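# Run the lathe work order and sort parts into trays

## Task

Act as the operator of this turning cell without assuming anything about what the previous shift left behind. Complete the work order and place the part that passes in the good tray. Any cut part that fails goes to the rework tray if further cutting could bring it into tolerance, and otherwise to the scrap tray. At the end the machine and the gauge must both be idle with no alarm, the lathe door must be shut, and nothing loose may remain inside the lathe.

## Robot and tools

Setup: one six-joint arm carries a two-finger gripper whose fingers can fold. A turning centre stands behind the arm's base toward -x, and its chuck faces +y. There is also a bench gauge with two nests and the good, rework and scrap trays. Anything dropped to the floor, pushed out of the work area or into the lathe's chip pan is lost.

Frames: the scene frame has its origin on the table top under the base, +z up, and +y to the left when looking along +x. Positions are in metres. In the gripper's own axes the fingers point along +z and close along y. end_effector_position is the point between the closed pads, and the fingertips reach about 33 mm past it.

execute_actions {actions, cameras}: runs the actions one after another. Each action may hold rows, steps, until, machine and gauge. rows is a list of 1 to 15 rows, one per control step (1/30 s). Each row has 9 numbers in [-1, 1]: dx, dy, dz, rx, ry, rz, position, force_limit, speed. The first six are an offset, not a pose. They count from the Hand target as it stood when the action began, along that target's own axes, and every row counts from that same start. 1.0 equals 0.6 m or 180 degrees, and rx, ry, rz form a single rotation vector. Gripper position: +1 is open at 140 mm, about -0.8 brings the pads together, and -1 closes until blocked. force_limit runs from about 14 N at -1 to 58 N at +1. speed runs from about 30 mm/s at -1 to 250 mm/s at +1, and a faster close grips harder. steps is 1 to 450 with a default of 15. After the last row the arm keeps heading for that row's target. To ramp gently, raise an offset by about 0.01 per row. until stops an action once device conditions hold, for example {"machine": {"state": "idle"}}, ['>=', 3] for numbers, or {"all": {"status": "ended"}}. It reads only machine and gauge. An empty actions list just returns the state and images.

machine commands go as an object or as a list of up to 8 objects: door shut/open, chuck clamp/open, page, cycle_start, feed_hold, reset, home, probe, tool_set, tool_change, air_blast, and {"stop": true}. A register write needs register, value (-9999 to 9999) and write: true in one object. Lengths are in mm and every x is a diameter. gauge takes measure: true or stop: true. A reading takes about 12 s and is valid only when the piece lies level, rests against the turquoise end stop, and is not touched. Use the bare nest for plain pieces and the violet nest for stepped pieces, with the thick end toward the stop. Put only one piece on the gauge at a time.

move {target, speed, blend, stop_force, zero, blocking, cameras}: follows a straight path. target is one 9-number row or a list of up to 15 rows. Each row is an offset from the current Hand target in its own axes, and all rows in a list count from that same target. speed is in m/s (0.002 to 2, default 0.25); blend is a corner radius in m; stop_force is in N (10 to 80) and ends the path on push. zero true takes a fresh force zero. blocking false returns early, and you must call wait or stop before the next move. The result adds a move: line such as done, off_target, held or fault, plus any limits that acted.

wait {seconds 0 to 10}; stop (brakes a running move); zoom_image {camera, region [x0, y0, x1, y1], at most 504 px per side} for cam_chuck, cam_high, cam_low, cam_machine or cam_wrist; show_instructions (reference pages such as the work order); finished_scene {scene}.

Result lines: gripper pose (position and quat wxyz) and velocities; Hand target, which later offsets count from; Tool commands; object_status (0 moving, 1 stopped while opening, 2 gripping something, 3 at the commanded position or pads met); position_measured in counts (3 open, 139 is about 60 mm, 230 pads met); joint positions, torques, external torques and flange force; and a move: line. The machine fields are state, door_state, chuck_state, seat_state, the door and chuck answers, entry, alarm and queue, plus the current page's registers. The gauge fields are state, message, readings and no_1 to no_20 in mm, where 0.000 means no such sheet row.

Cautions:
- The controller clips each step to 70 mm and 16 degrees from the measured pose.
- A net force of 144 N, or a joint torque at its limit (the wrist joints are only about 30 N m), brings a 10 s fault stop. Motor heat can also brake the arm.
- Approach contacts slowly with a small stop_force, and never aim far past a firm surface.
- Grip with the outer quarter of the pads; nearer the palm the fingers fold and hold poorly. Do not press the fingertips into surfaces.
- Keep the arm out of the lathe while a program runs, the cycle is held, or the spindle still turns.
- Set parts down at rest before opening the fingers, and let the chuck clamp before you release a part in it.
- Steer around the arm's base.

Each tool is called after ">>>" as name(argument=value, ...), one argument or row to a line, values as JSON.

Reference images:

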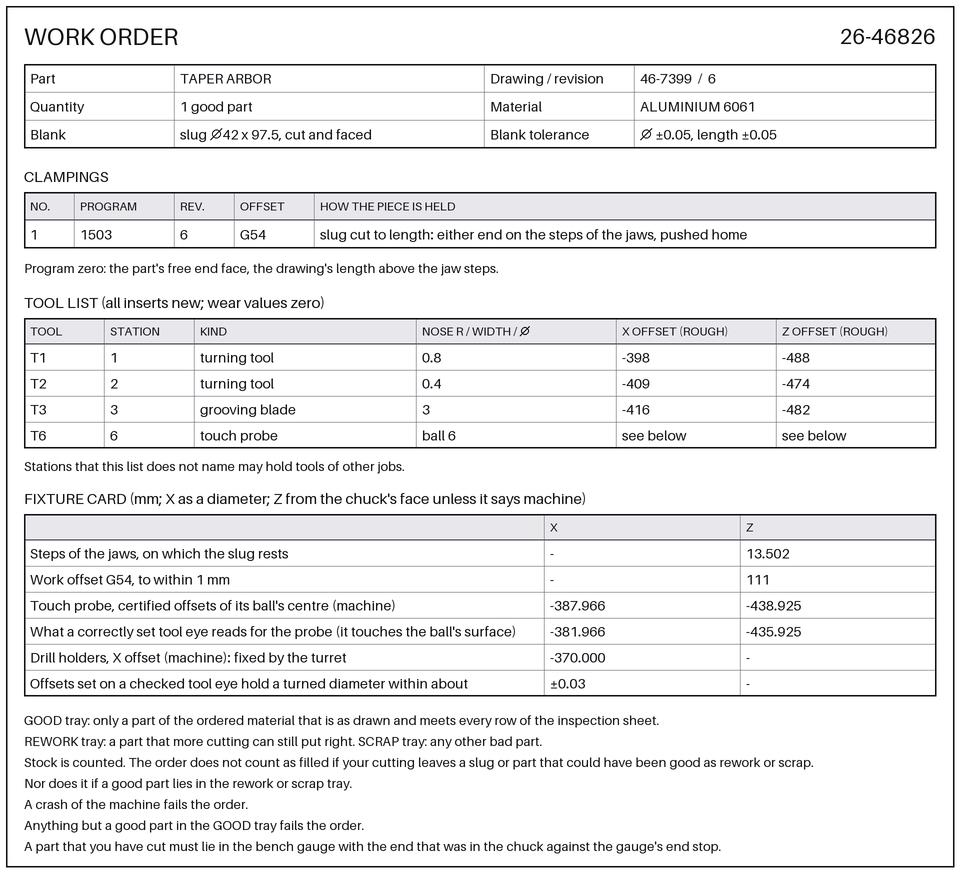

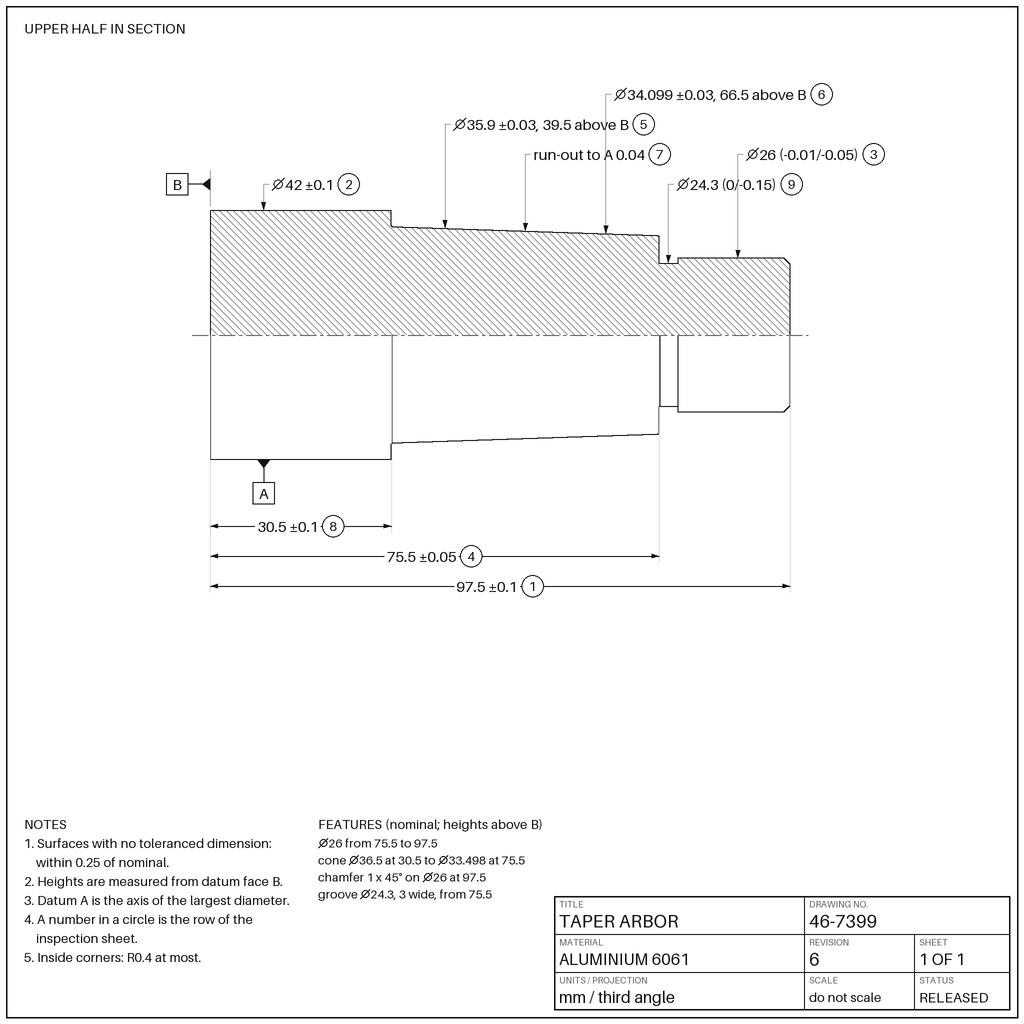

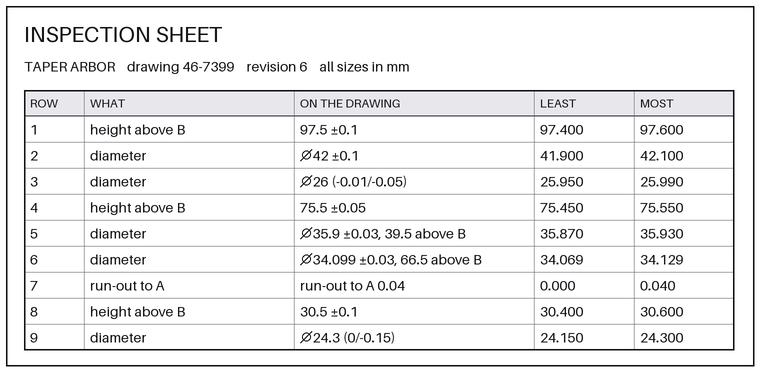

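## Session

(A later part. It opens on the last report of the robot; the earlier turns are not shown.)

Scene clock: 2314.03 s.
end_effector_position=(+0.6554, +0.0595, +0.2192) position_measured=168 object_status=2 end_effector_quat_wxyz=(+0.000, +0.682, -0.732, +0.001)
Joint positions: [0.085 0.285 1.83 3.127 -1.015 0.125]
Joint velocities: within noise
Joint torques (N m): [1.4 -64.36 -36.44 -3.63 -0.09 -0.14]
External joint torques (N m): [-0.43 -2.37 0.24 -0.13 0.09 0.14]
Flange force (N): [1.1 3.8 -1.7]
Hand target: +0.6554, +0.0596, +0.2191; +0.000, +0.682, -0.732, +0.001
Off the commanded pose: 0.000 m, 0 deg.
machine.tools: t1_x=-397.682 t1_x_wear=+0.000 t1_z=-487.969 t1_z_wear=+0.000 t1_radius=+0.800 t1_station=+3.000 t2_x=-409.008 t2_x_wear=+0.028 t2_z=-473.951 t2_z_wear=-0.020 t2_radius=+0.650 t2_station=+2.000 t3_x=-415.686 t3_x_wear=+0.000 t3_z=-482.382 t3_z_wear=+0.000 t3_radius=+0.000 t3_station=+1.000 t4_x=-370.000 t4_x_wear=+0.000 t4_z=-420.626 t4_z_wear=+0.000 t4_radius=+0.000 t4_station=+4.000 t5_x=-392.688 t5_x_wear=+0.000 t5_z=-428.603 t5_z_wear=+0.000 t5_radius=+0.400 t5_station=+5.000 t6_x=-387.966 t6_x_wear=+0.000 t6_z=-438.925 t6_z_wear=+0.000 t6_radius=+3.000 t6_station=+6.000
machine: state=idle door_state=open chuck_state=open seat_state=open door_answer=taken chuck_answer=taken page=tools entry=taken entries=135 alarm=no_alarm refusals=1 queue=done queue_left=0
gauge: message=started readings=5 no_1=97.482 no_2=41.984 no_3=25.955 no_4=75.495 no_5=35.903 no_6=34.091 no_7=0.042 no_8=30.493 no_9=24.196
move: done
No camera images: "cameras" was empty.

>>> move(
  target=[0.0013, -0.0002, 0.185, 0, 0, 0, -1, -0.05, -1],
  speed=0.15,
  cameras=["cam_wrist"],
)

>>> move(
  target=[0, 0, 0.03, 0, 0, 0, -1, -0.05, -1],
  speed=0.02,
  stop_force=10,
  cameras=[],
)

>>> move(
  target=[-0.04, 0, -0.001, 0, 0, 0, -1, -0.05, -1],
  speed=0.015,
  stop_force=10,
  cameras=[],
)

Scene clock: 2321.17 s.
end_effector_position=(+0.6556, +0.0586, +0.1080) position_measured=168 object_status=2 end_effector_quat_wxyz=(+0.000, +0.682, -0.732, +0.001)
Joint positions: [0.082 0.399 1.912 3.125 -0.819 0.125]
Joint velocities: within noise
Joint torques (N m): [1.98 -69.77 -31.19 -3.15 -0.05 -0.05]
External joint torques (N m): [-0.35 -3.21 -0.02 -0.08 0.04 0.05]
Flange force (N): [1.2 3.9 -3.7]
Hand target: +0.6557, +0.0587, +0.1081; +0.000, +0.682, -0.732, +0.001
Off the commanded pose: 0.000 m, 0 deg.
machine.tools: t1_x=-397.682 t1_x_wear=+0.000 t1_z=-487.969 t1_z_wear=+0.000 t1_radius=+0.800 t1_station=+3.000 t2_x=-409.008 t2_x_wear=+0.028 t2_z=-473.951 t2_z_wear=-0.020 t2_radius=+0.650 t2_station=+2.000 t3_x=-415.686 t3_x_wear=+0.000 t3_z=-482.382 t3_z_wear=+0.000 t3_radius=+0.000 t3_station=+1.000 t4_x=-370.000 t4_x_wear=+0.000 t4_z=-420.626 t4_z_wear=+0.000 t4_radius=+0.000 t4_station=+4.000 t5_x=-392.688 t5_x_wear=+0.000 t5_z=-428.603 t5_z_wear=+0.000 t5_radius=+0.400 t5_station=+5.000 t6_x=-387.966 t6_x_wear=+0.000 t6_z=-438.925 t6_z_wear=+0.000 t6_radius=+3.000 t6_station=+6.000
machine: state=idle door_state=open chuck_state=open seat_state=open door_answer=taken chuck_answer=taken page=tools entry=taken entries=135 alarm=no_alarm refusals=1 queue=done queue_left=0
gauge: message=started readings=5 no_1=97.482 no_2=41.984 no_3=25.955 no_4=75.495 no_5=35.903 no_6=34.091 no_7=0.042 no_8=30.493 no_9=24.196
move: done
camera_calibration:
cam_wrist: T_world_to_cam=[[-0.997958, 0.0633678, -0.00800715, 0.663808], [0.0570225, 0.940393, 0.335274, -0.123618], [0.0287754, 0.334133, -0.942087, 0.203699], [0, 0, 0, 1]] pos_world=[0.66364, 0.00612335, 0.238663]
Images, in order (width x height): cam_wrist 896x504.

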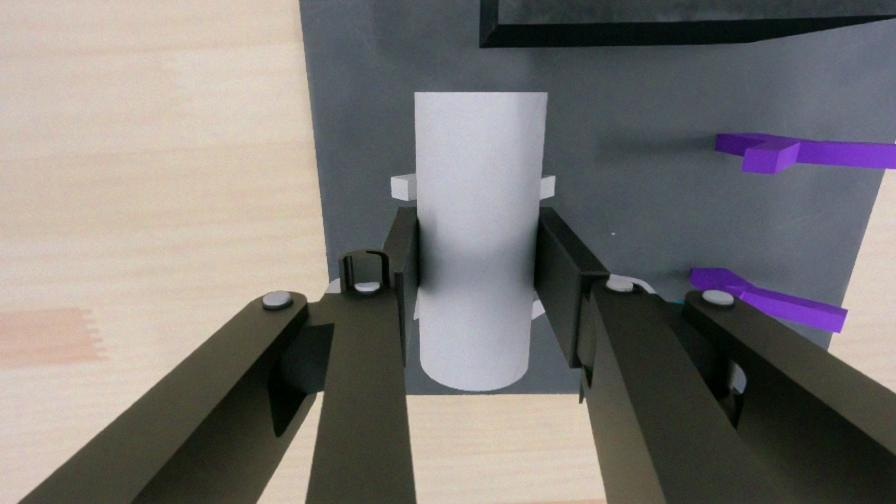

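Scene clock: 2322.50 s.
end_effector_position=(+0.6558, +0.0586, +0.0930) position_measured=168 object_status=2 end_effector_quat_wxyz=(+0.000, +0.682, -0.732, +0.001)
Joint positions: [0.081 0.417 1.92 3.124 -0.793 0.126]
Joint velocities: within noise
Joint torques (N m): [1.92 -61.46 -26.82 -3.33 0.99 -0.14]
External joint torques (N m): [-0.61 -12.41 -3.5 0.19 -1 0.14]
Flange force (N): [2.1 7.1 -18.5]
Hand target: +0.6558, +0.0586, +0.0930; +0.000, +0.682, -0.732, +0.001 (not the last commanded pose)
Off the commanded pose: 0.003 m, 0 deg.
machine.tools: t1_x=-397.682 t1_x_wear=+0.000 t1_z=-487.969 t1_z_wear=+0.000 t1_radius=+0.800 t1_station=+3.000 t2_x=-409.008 t2_x_wear=+0.028 t2_z=-473.951 t2_z_wear=-0.020 t2_radius=+0.650 t2_station=+2.000 t3_x=-415.686 t3_x_wear=+0.000 t3_z=-482.382 t3_z_wear=+0.000 t3_radius=+0.000 t3_station=+1.000 t4_x=-370.000 t4_x_wear=+0.000 t4_z=-420.626 t4_z_wear=+0.000 t4_radius=+0.000 t4_station=+4.000 t5_x=-392.688 t5_x_wear=+0.000 t5_z=-428.603 t5_z_wear=+0.000 t5_radius=+0.400 t5_station=+5.000 t6_x=-387.966 t6_x_wear=+0.000 t6_z=-438.925 t6_z_wear=+0.000 t6_radius=+3.000 t6_station=+6.000
machine: state=idle door_state=open chuck_state=open seat_state=open door_answer=taken chuck_answer=taken page=tools entry=taken entries=135 alarm=no_alarm refusals=1 queue=done queue_left=0
gauge: message=started readings=5 no_1=97.482 no_2=41.984 no_3=25.955 no_4=75.495 no_5=35.903 no_6=34.091 no_7=0.042 no_8=30.493 no_9=24.196
move: contact
No camera images: "cameras" was empty.

Scene clock: 2323.97 s.
end_effector_position=(+0.6568, +0.0718, +0.0934) position_measured=168 object_status=2 end_effector_quat_wxyz=(+0.000, +0.682, -0.732, +0.001)
Joint positions: [0.101 0.42 1.915 3.124 -0.796 0.146]
Joint velocities: within noise
Joint torques (N m): [9.55 -68.6 -30.39 0.15 0.61 0.04]
External joint torques (N m): [-8.66 -5.5 -0.05 -3.31 -0.62 -0.04]
Flange force (N): [14.3 4.3 -7.4]
Hand target: +0.6567, +0.0718, +0.0934; +0.000, +0.682, -0.732, +0.001 (not the last commanded pose)
Off the commanded pose: 0.011 m, 0 deg.
machine.tools: t1_x=-397.682 t1_x_wear=+0.000 t1_z=-487.969 t1_z_wear=+0.000 t1_radius=+0.800 t1_station=+3.000 t2_x=-409.008 t2_x_wear=+0.028 t2_z=-473.951 t2_z_wear=-0.020 t2_radius=+0.650 t2_station=+2.000 t3_x=-415.686 t3_x_wear=+0.000 t3_z=-482.382 t3_z_wear=+0.000 t3_radius=+0.000 t3_station=+1.000 t4_x=-370.000 t4_x_wear=+0.000 t4_z=-420.626 t4_z_wear=+0.000 t4_radius=+0.000 t4_station=+4.000 t5_x=-392.688 t5_x_wear=+0.000 t5_z=-428.603 t5_z_wear=+0.000 t5_radius=+0.400 t5_station=+5.000 t6_x=-387.966 t6_x_wear=+0.000 t6_z=-438.925 t6_z_wear=+0.000 t6_radius=+3.000 t6_station=+6.000
machine: state=idle door_state=open chuck_state=open seat_state=open door_answer=taken chuck_answer=taken page=tools entry=taken entries=135 alarm=no_alarm refusals=1 queue=done queue_left=0
gauge: message=started readings=5 no_1=97.482 no_2=41.984 no_3=25.955 no_4=75.495 no_5=35.903 no_6=34.091 no_7=0.042 no_8=30.493 no_9=24.196
move: contact
No camera images: "cameras" was empty.

Now settle, release, and measure while the door shuts.

>>> move(
  target=[0.0005, 0, 0.008, 0, 0, 0, -1, -0.05, -1],
  speed=0.01,
  stop_force=10,
  cameras=[],
)

>>> execute_actions(
  actions=[
    {"rows":[[0,0,0,0,0,0,0.0,-0.05,-1]],"steps":60},
    {"machine":{"door":"shut"},"gauge":{"measure":true},"steps":450,"until":{"gauge":{"readings":[">",5]}}},
  ],
  cameras=["cam_wrist"],
)

Scene clock: 2327.80 s.
end_effector_position=(+0.6567, +0.0718, +0.0930) position_measured=168 object_status=2 end_effector_quat_wxyz=(+0.000, +0.682, -0.732, +0.001)
Joint positions: [0.101 0.42 1.915 3.124 -0.795 0.146]
Joint velocities: within noise
Joint torques (N m): [9.8 -61.88 -28.53 0.06 1.91 0.05]
External joint torques (N m): [-8.53 -12.34 -2.02 -3.22 -1.91 -0.05]
Flange force (N): [14.9 7.6 -18.9]
Hand target: +0.6567, +0.0718, +0.0930; +0.000, +0.682, -0.732, +0.001 (not the last commanded pose)
Off the commanded pose: 0.004 m, 0 deg.
machine.tools: t1_x=-397.682 t1_x_wear=+0.000 t1_z=-487.969 t1_z_wear=+0.000 t1_radius=+0.800 t1_station=+3.000 t2_x=-409.008 t2_x_wear=+0.028 t2_z=-473.951 t2_z_wear=-0.020 t2_radius=+0.650 t2_station=+2.000 t3_x=-415.686 t3_x_wear=+0.000 t3_z=-482.382 t3_z_wear=+0.000 t3_radius=+0.000 t3_station=+1.000 t4_x=-370.000 t4_x_wear=+0.000 t4_z=-420.626 t4_z_wear=+0.000 t4_radius=+0.000 t4_station=+4.000 t5_x=-392.688 t5_x_wear=+0.000 t5_z=-428.603 t5_z_wear=+0.000 t5_radius=+0.400 t5_station=+5.000 t6_x=-387.966 t6_x_wear=+0.000 t6_z=-438.925 t6_z_wear=+0.000 t6_radius=+3.000 t6_station=+6.000
machine: state=idle door_state=open chuck_state=open seat_state=open door_answer=taken chuck_answer=taken page=tools entry=taken entries=135 alarm=no_alarm refusals=1 queue=done queue_left=0
gauge: message=started readings=5 no_1=97.482 no_2=41.984 no_3=25.955 no_4=75.495 no_5=35.903 no_6=34.091 no_7=0.042 no_8=30.493 no_9=24.196
move: contact
No camera images: "cameras" was empty.

Scene clock: 2342.00 s.
end_effector_position=(+0.6568, +0.0718, +0.0930) position_measured=129 object_status=3 end_effector_quat_wxyz=(+0.000, +0.682, -0.732, +0.001)
Joint positions: [0.101 0.42 1.915 3.124 -0.795 0.146]
Joint velocities: within noise
Joint torques (N m): [2.42 -68.93 -29.17 -3.08 -0.08 -0.14]
External joint torques (N m): [-1.07 -5.3 -1.37 -0.07 0.08 0.14]
External joint torques at the end of the 1st action: [-0.68 -4.94 -1.04 -0.02 0.11 0.13]
Flange force (N): [2.2 3.5 -6.9]
Flange force at the end of the 1st action (N): [1.7 3.9 -6.3]
Hand target: +0.6567, +0.0718, +0.0930; +0.000, +0.682, -0.732, +0.001
Off the commanded pose: 0.000 m, 0 deg.
machine.tools: t1_x=-397.682 t1_x_wear=+0.000 t1_z=-487.969 t1_z_wear=+0.000 t1_radius=+0.800 t1_station=+3.000 t2_x=-409.008 t2_x_wear=+0.028 t2_z=-473.951 t2_z_wear=-0.020 t2_radius=+0.650 t2_station=+2.000 t3_x=-415.686 t3_x_wear=+0.000 t3_z=-482.382 t3_z_wear=+0.000 t3_radius=+0.000 t3_station=+1.000 t4_x=-370.000 t4_x_wear=+0.000 t4_z=-420.626 t4_z_wear=+0.000 t4_radius=+0.000 t4_station=+4.000 t5_x=-392.688 t5_x_wear=+0.000 t5_z=-428.603 t5_z_wear=+0.000 t5_radius=+0.400 t5_station=+5.000 t6_x=-387.966 t6_x_wear=+0.000 t6_z=-438.925 t6_z_wear=+0.000 t6_radius=+3.000 t6_station=+6.000
machine: state=idle door_state=shut chuck_state=open seat_state=open door_answer=taken chuck_answer=taken page=tools entry=taken entries=135 alarm=no_alarm refusals=1 queue=done queue_left=0
gauge: message=started readings=6 no_1=97.483 no_2=41.985 no_3=25.953 no_4=75.483 no_5=35.898 no_6=34.083 no_7=0.034 no_8=30.484 no_9=24.199
camera_calibration:
cam_wrist: T_world_to_cam=[[-0.997958, 0.0633399, -0.00822852, 0.664], [0.0569219, 0.940396, 0.335284, -0.131001], [0.0289749, 0.334131, -0.942081, 0.184992], [0, 0, 0, 1]] pos_world=[0.664741, 0.0193234, 0.223663]
Images, in order (width x height): cam_wrist 896x504.

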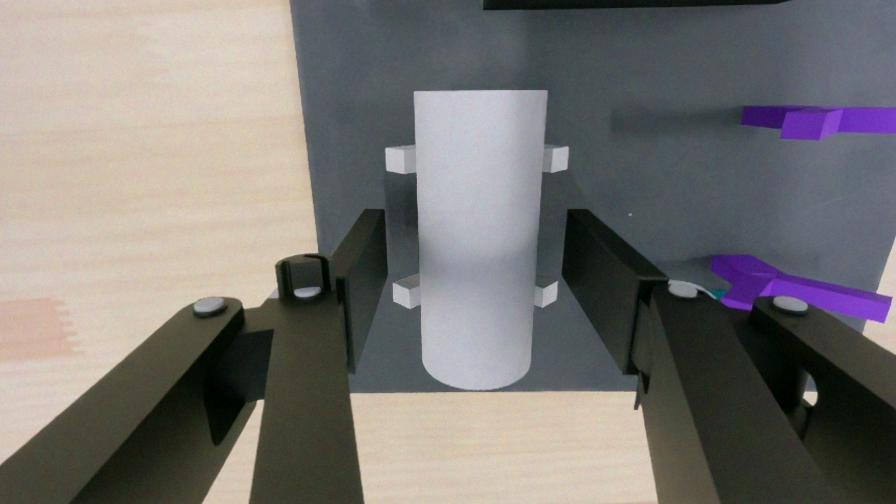

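>>> execute_actions(
  actions=[
    {"rows":[[0,0,0,0,0,0,-1,-0.05,-1]],"steps":75},
  ],
  cameras=[],
)

>>> move(
  target=[
    [0.005,0,-0.2,0,0,0,-1,-0.05,-1],
    [-0.5827,0.7376,-0.1803,0,0,0,-1,-0.05,-1],
  ],
  speed=[0.12,0.35],
  blend=[0.04,0],
  cameras=["cam_wrist"],
)

Scene clock: 2362.50 s.
end_effector_position=(+0.6567, +0.0718, +0.0930) position_measured=168 object_status=2 end_effector_quat_wxyz=(+0.000, +0.682, -0.732, +0.001)
Joint positions: [0.101 0.42 1.915 3.124 -0.795 0.146]
Joint velocities: within noise
Joint torques (N m): [0.12 -64.4 -33.52 -3.24 3.86 0.17]
External joint torques (N m): [1.3 -9.7 3.18 0.1 -3.88 -0.17]
Flange force (N): [1.2 15.2 -16.7]
Hand target: +0.6567, +0.0718, +0.0930; +0.000, +0.682, -0.732, +0.001
Off the commanded pose: 0.000 m, 0 deg.
machine.tools: t1_x=-397.682 t1_x_wear=+0.000 t1_z=-487.969 t1_z_wear=+0.000 t1_radius=+0.800 t1_station=+3.000 t2_x=-409.008 t2_x_wear=+0.028 t2_z=-473.951 t2_z_wear=-0.020 t2_radius=+0.650 t2_station=+2.000 t3_x=-415.686 t3_x_wear=+0.000 t3_z=-482.382 t3_z_wear=+0.000 t3_radius=+0.000 t3_station=+1.000 t4_x=-370.000 t4_x_wear=+0.000 t4_z=-420.626 t4_z_wear=+0.000 t4_radius=+0.000 t4_station=+4.000 t5_x=-392.688 t5_x_wear=+0.000 t5_z=-428.603 t5_z_wear=+0.000 t5_radius=+0.400 t5_station=+5.000 t6_x=-387.966 t6_x_wear=+0.000 t6_z=-438.925 t6_z_wear=+0.000 t6_radius=+3.000 t6_station=+6.000
machine: state=idle door_state=shut chuck_state=open seat_state=open door_answer=taken chuck_answer=taken page=tools entry=taken entries=135 alarm=no_alarm refusals=1 queue=done queue_left=0
gauge: message=started readings=6 no_1=97.483 no_2=41.985 no_3=25.953 no_4=75.483 no_5=35.898 no_6=34.083 no_7=0.034 no_8=30.484 no_9=24.199
No camera images: "cameras" was empty.

Scene clock: 2365.53 s.
end_effector_position=(+0.2398, +0.4520, +0.1997) position_measured=168 object_status=2 end_effector_quat_wxyz=(+0.000, +0.682, -0.732, +0.001)
Joint positions: [1.067 0.11 2.112 3.121 -0.924 1.112]
Joint velocities: within noise
Joint torques (N m): [1.68 -42 -34.08 -3.41 -0.23 -0.15]
External joint torques (N m): [-0.88 -3.02 0.07 -0.09 0.19 0.14]
Flange force (N): [5.0 0.5 -2.9]
Hand target: +0.2398, +0.4520, +0.1997; +0.000, +0.682, -0.732, +0.001
Off the commanded pose: 0.000 m, 0 deg.
machine.tools: t1_x=-397.682 t1_x_wear=+0.000 t1_z=-487.969 t1_z_wear=+0.000 t1_radius=+0.800 t1_station=+3.000 t2_x=-409.008 t2_x_wear=+0.028 t2_z=-473.951 t2_z_wear=-0.020 t2_radius=+0.650 t2_station=+2.000 t3_x=-415.686 t3_x_wear=+0.000 t3_z=-482.382 t3_z_wear=+0.000 t3_radius=+0.000 t3_station=+1.000 t4_x=-370.000 t4_x_wear=+0.000 t4_z=-420.626 t4_z_wear=+0.000 t4_radius=+0.000 t4_station=+4.000 t5_x=-392.688 t5_x_wear=+0.000 t5_z=-428.603 t5_z_wear=+0.000 t5_radius=+0.400 t5_station=+5.000 t6_x=-387.966 t6_x_wear=+0.000 t6_z=-438.925 t6_z_wear=+0.000 t6_radius=+3.000 t6_station=+6.000
machine: state=idle door_state=shut chuck_state=open seat_state=open door_answer=taken chuck_answer=taken page=tools entry=taken entries=135 alarm=no_alarm refusals=1 queue=done queue_left=0
gauge: message=started readings=6 no_1=97.483 no_2=41.985 no_3=25.953 no_4=75.483 no_5=35.898 no_6=34.083 no_7=0.034 no_8=30.484 no_9=24.199
move: done
camera_calibration:
cam_wrist: T_world_to_cam=[[-0.997952, 0.0634338, -0.00819544, 0.224698], [0.0570215, 0.94039, 0.335285, -0.500606], [0.0289753, 0.334131, -0.942081, 0.170555], [0, 0, 0, 1]] pos_world=[0.247841, 0.399523, 0.330363]
Images, in order (width x height): cam_wrist 896x504.

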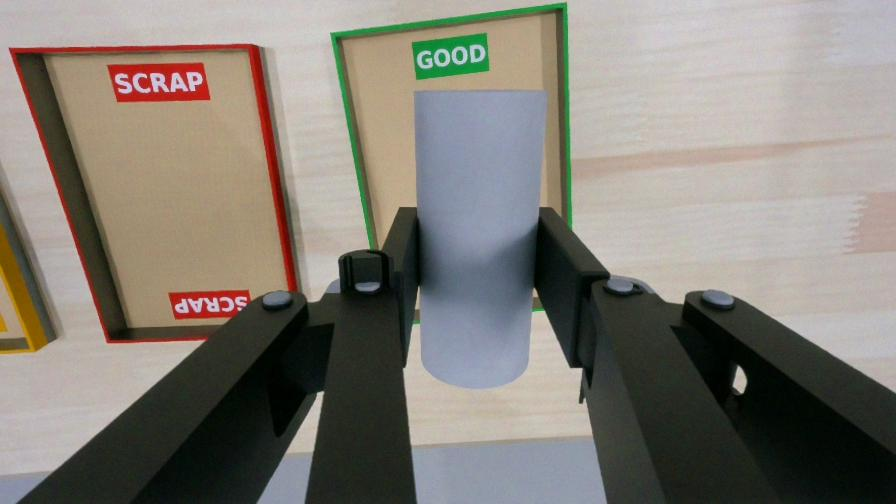

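>>> move(
  target=[-0.02, 0.0014, 0.21, 0, 0, 0, -1, -0.05, -1],
  speed=0.15,
  cameras=["cam_wrist"],
)

Scene clock: 2371.03 s.
end_effector_position=(+0.2401, +0.4638, +0.0737) position_measured=168 object_status=2 end_effector_quat_wxyz=(+0.000, +0.682, -0.732, +0.001)
Joint positions: [1.075 0.295 2.187 3.115 -0.664 1.128]
Joint velocities: within noise
Joint torques (N m): [0.96 -53.05 -26.54 -2.62 -0.22 -0.12]
External joint torques (N m): [-0.36 -2.97 0.57 -0.06 0.15 0.12]
Flange force (N): [4.6 1.4 -4.0]
Hand target: +0.2401, +0.4639, +0.0737; +0.000, +0.682, -0.732, +0.001
Off the commanded pose: 0.000 m, 0 deg.
machine.tools: t1_x=-397.682 t1_x_wear=+0.000 t1_z=-487.969 t1_z_wear=+0.000 t1_radius=+0.800 t1_station=+3.000 t2_x=-409.008 t2_x_wear=+0.028 t2_z=-473.951 t2_z_wear=-0.020 t2_radius=+0.650 t2_station=+2.000 t3_x=-415.686 t3_x_wear=+0.000 t3_z=-482.382 t3_z_wear=+0.000 t3_radius=+0.000 t3_station=+1.000 t4_x=-370.000 t4_x_wear=+0.000 t4_z=-420.626 t4_z_wear=+0.000 t4_radius=+0.000 t4_station=+4.000 t5_x=-392.688 t5_x_wear=+0.000 t5_z=-428.603 t5_z_wear=+0.000 t5_radius=+0.400 t5_station=+5.000 t6_x=-387.966 t6_x_wear=+0.000 t6_z=-438.925 t6_z_wear=+0.000 t6_radius=+3.000 t6_station=+6.000
machine: state=idle door_state=shut chuck_state=open seat_state=open door_answer=taken chuck_answer=taken page=tools entry=taken entries=135 alarm=no_alarm refusals=1 queue=done queue_left=0
gauge: message=started readings=6 no_1=97.483 no_2=41.985 no_3=25.953 no_4=75.483 no_5=35.898 no_6=34.083 no_7=0.034 no_8=30.484 no_9=24.199
move: done
camera_calibration:
cam_wrist: T_world_to_cam=[[-0.997958, 0.0633348, -0.00823697, 0.223167], [0.056917, 0.940428, 0.335195, -0.469439], [0.0289758, 0.334042, -0.942113, 0.0479469], [0, 0, 0, 1]] pos_world=[0.248041, 0.411323, 0.204363]
Images, in order (width x height): cam_wrist 896x504.

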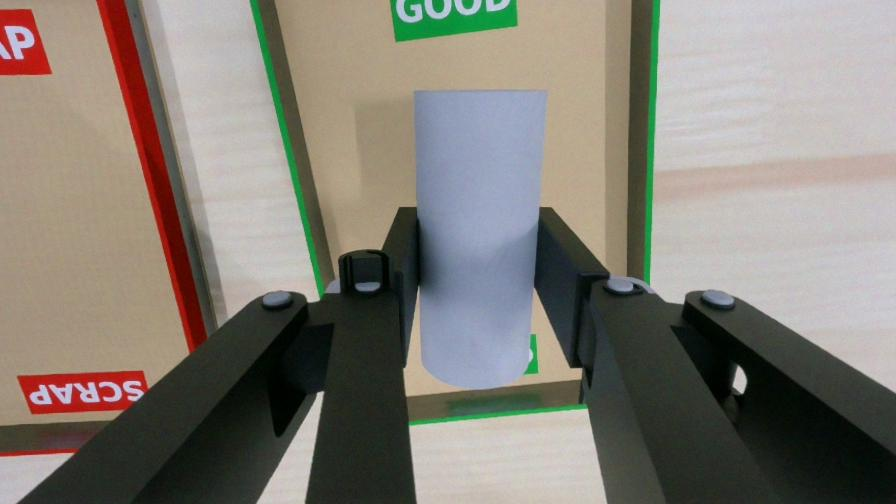

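>>> move(
  target=[0, 0, 0.07, 0, 0, 0, -1, -0.05, -1],
  speed=0.015,
  stop_force=10,
  cameras=[],
)

>>> execute_actions(
  actions=[
    {"rows":[[0,0,0,0,0,0,0.0,-0.05,-1]],"steps":60},
  ],
  cameras=["cam_wrist"],
)

Scene clock: 2379.93 s.
end_effector_position=(+0.2402, +0.4639, +0.0439) position_measured=168 object_status=2 end_effector_quat_wxyz=(+0.000, +0.682, -0.732, +0.001)
Joint positions: [1.074 0.342 2.202 3.113 -0.602 1.13]
Joint velocities: within noise
Joint torques (N m): [0.63 -49.8 -20.93 -2.52 -0.08 -0.12]
External joint torques (N m): [0.4 -9.12 -3.14 0.04 0.03 0.12]
Flange force (N): [3.8 2.4 -16.4]
Hand target: +0.2402, +0.4639, +0.0440; +0.000, +0.682, -0.732, +0.001 (not the last commanded pose)
Off the commanded pose: 0.012 m, 0 deg.
machine.tools: t1_x=-397.682 t1_x_wear=+0.000 t1_z=-487.969 t1_z_wear=+0.000 t1_radius=+0.800 t1_station=+3.000 t2_x=-409.008 t2_x_wear=+0.028 t2_z=-473.951 t2_z_wear=-0.020 t2_radius=+0.650 t2_station=+2.000 t3_x=-415.686 t3_x_wear=+0.000 t3_z=-482.382 t3_z_wear=+0.000 t3_radius=+0.000 t3_station=+1.000 t4_x=-370.000 t4_x_wear=+0.000 t4_z=-420.626 t4_z_wear=+0.000 t4_radius=+0.000 t4_station=+4.000 t5_x=-392.688 t5_x_wear=+0.000 t5_z=-428.603 t5_z_wear=+0.000 t5_radius=+0.400 t5_station=+5.000 t6_x=-387.966 t6_x_wear=+0.000 t6_z=-438.925 t6_z_wear=+0.000 t6_radius=+3.000 t6_station=+6.000
machine: state=idle door_state=shut chuck_state=open seat_state=open door_answer=taken chuck_answer=taken page=tools entry=taken entries=135 alarm=no_alarm refusals=1 queue=done queue_left=0
gauge: message=started readings=6 no_1=97.483 no_2=41.985 no_3=25.953 no_4=75.483 no_5=35.898 no_6=34.083 no_7=0.034 no_8=30.484 no_9=24.199
move: contact
No camera images: "cameras" was empty.

Scene clock: 2382.13 s.
end_effector_position=(+0.2402, +0.4638, +0.0439) position_measured=129 object_status=3 end_effector_quat_wxyz=(+0.000, +0.682, -0.732, +0.001)
Joint positions: [1.074 0.342 2.202 3.113 -0.602 1.13]
Joint velocities: within noise
Joint torques (N m): [1.75 -53.56 -23.05 -2.43 -0.17 -0.09]
External joint torques (N m): [-0.67 -5.41 -1.21 -0.06 0.13 0.09]
Flange force (N): [4.2 0.4 -9.1]
Hand target: +0.2402, +0.4639, +0.0440; +0.000, +0.682, -0.732, +0.001
Off the commanded pose: 0.000 m, 0 deg.
machine.tools: t1_x=-397.682 t1_x_wear=+0.000 t1_z=-487.969 t1_z_wear=+0.000 t1_radius=+0.800 t1_station=+3.000 t2_x=-409.008 t2_x_wear=+0.028 t2_z=-473.951 t2_z_wear=-0.020 t2_radius=+0.650 t2_station=+2.000 t3_x=-415.686 t3_x_wear=+0.000 t3_z=-482.382 t3_z_wear=+0.000 t3_radius=+0.000 t3_station=+1.000 t4_x=-370.000 t4_x_wear=+0.000 t4_z=-420.626 t4_z_wear=+0.000 t4_radius=+0.000 t4_station=+4.000 t5_x=-392.688 t5_x_wear=+0.000 t5_z=-428.603 t5_z_wear=+0.000 t5_radius=+0.400 t5_station=+5.000 t6_x=-387.966 t6_x_wear=+0.000 t6_z=-438.925 t6_z_wear=+0.000 t6_radius=+3.000 t6_station=+6.000
machine: state=idle door_state=shut chuck_state=open seat_state=open door_answer=taken chuck_answer=taken page=tools entry=taken entries=135 alarm=no_alarm refusals=1 queue=done queue_left=0
gauge: message=started readings=6 no_1=97.483 no_2=41.985 no_3=25.953 no_4=75.483 no_5=35.898 no_6=34.083 no_7=0.034 no_8=30.484 no_9=24.199
camera_calibration:
cam_wrist: T_world_to_cam=[[-0.997958, 0.0633403, -0.00822838, 0.223011], [0.0569223, 0.940396, 0.335284, -0.459554], [0.0289749, 0.334131, -0.942081, 0.0197938], [0, 0, 0, 1]] pos_world=[0.248141, 0.411423, 0.174563]
Images, in order (width x height): cam_wrist 896x504.

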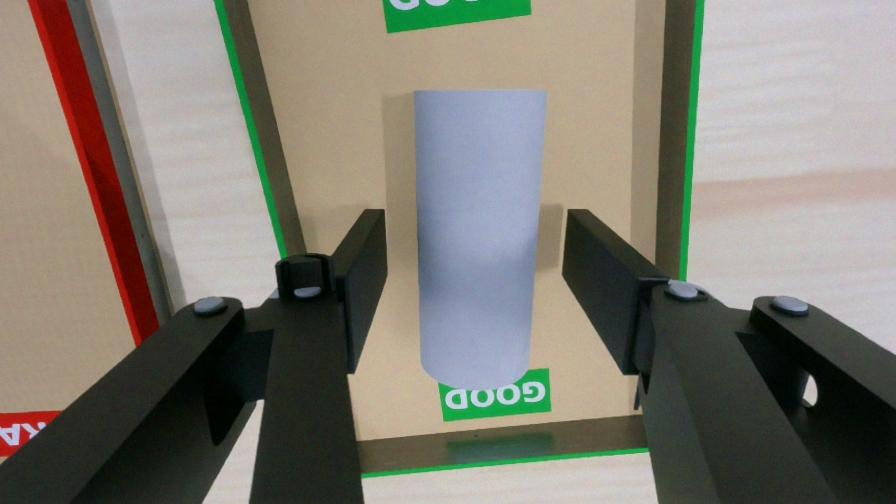

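>>> move(
  target=[
    [0,0,-0.15,0,0,0,0.0,-0.05,-1],
    [0.28,-0.05,-0.55,0,0,0,0.0,-0.05,-1],
  ],
  speed=[0.08,0.3],
  blend=[0.04,0],
  cameras=["cam_wrist","cam_machine","cam_high","cam_chuck"],
)

Scene clock: 2387.10 s.
end_effector_position=(+0.2574, +0.2946, +0.3742) position_measured=129 object_status=3 end_effector_quat_wxyz=(+0.000, +0.682, -0.732, +0.001)
Joint positions: [0.827 -0.242 2.08 3.124 -1.303 0.864]
Joint velocities: within noise
Joint torques (N m): [1.49 -11.99 -39.93 -4.23 -0.11 -0.16]
External joint torques (N m): [-1.25 -3.74 -1.05 -0.01 0.07 0.16]
Flange force (N): [6.2 0.9 -3.2]
Hand target: +0.2575, +0.2946, +0.3742; +0.000, +0.682, -0.732, +0.001
Off the commanded pose: 0.000 m, 0 deg.
machine.tools: t1_x=-397.682 t1_x_wear=+0.000 t1_z=-487.969 t1_z_wear=+0.000 t1_radius=+0.800 t1_station=+3.000 t2_x=-409.008 t2_x_wear=+0.028 t2_z=-473.951 t2_z_wear=-0.020 t2_radius=+0.650 t2_station=+2.000 t3_x=-415.686 t3_x_wear=+0.000 t3_z=-482.382 t3_z_wear=+0.000 t3_radius=+0.000 t3_station=+1.000 t4_x=-370.000 t4_x_wear=+0.000 t4_z=-420.626 t4_z_wear=+0.000 t4_radius=+0.000 t4_station=+4.000 t5_x=-392.688 t5_x_wear=+0.000 t5_z=-428.603 t5_z_wear=+0.000 t5_radius=+0.400 t5_station=+5.000 t6_x=-387.966 t6_x_wear=+0.000 t6_z=-438.925 t6_z_wear=+0.000 t6_radius=+3.000 t6_station=+6.000
machine: state=idle door_state=shut chuck_state=open seat_state=open door_answer=taken chuck_answer=taken page=tools entry=taken entries=135 alarm=no_alarm refusals=1 queue=done queue_left=0
gauge: message=started readings=6 no_1=97.483 no_2=41.985 no_3=25.953 no_4=75.483 no_5=35.898 no_6=34.083 no_7=0.034 no_8=30.484 no_9=24.199
move: done
camera_calibration:
cam_wrist: T_world_to_cam=[[-0.997958, 0.0633399, -0.00822852, 0.253717], [0.0569219, 0.940396, 0.335284, -0.412074], [0.0289749, 0.334131, -0.942081, 0.38703], [0, 0, 0, 1]] pos_world=[0.265441, 0.242123, 0.504863]
Images, in order (width x height): cam_chuck 896x504, cam_high 896x504, cam_machine 896x504, cam_wrist 896x504.

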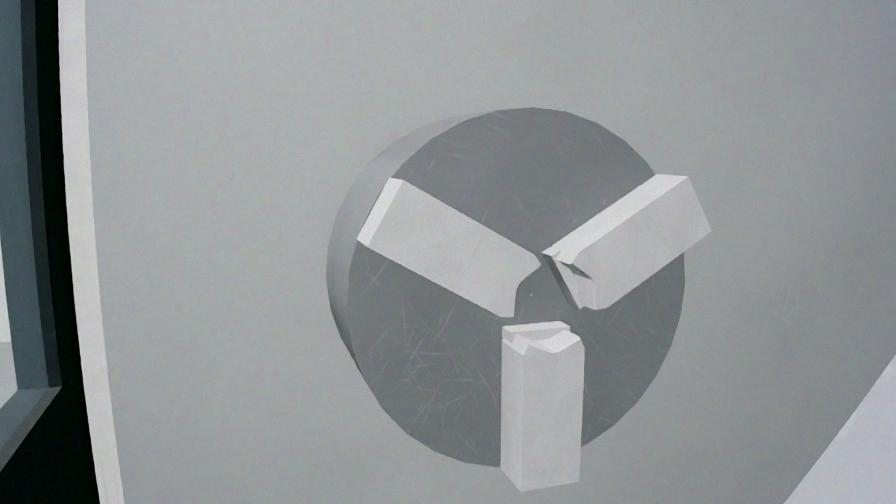

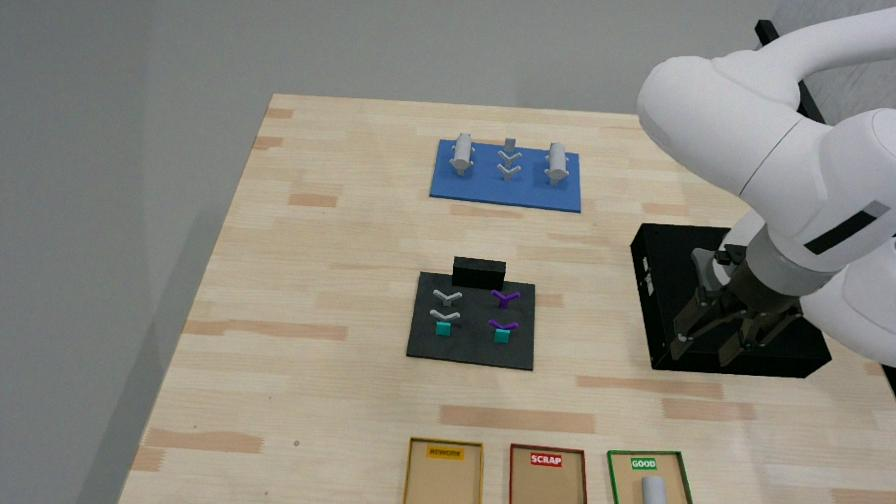

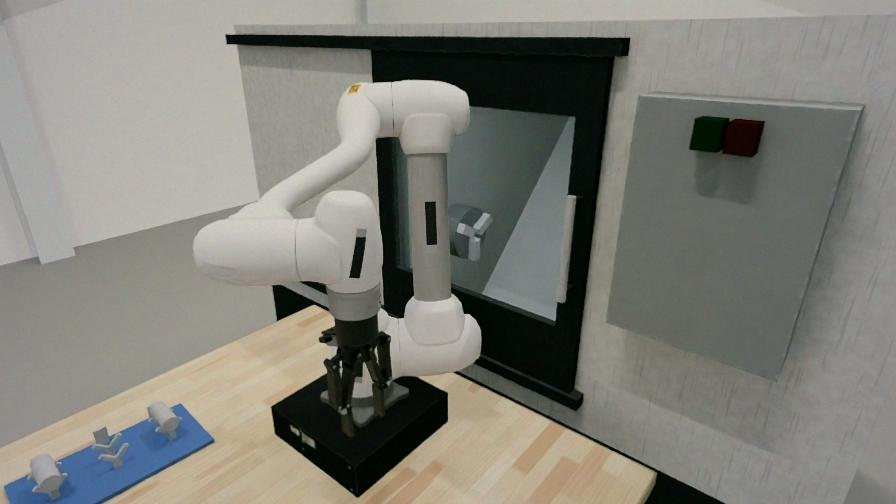

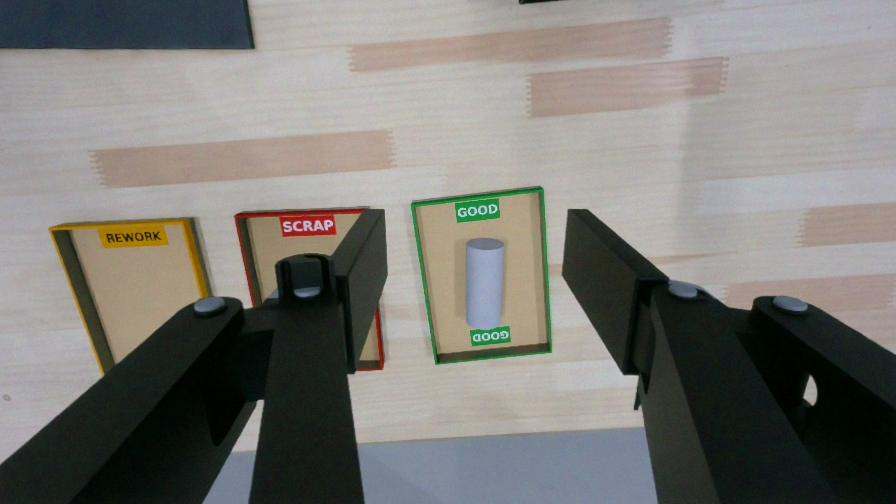

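>>> finished_scene(
  scene=2,
)

The scene is finished: the task was done.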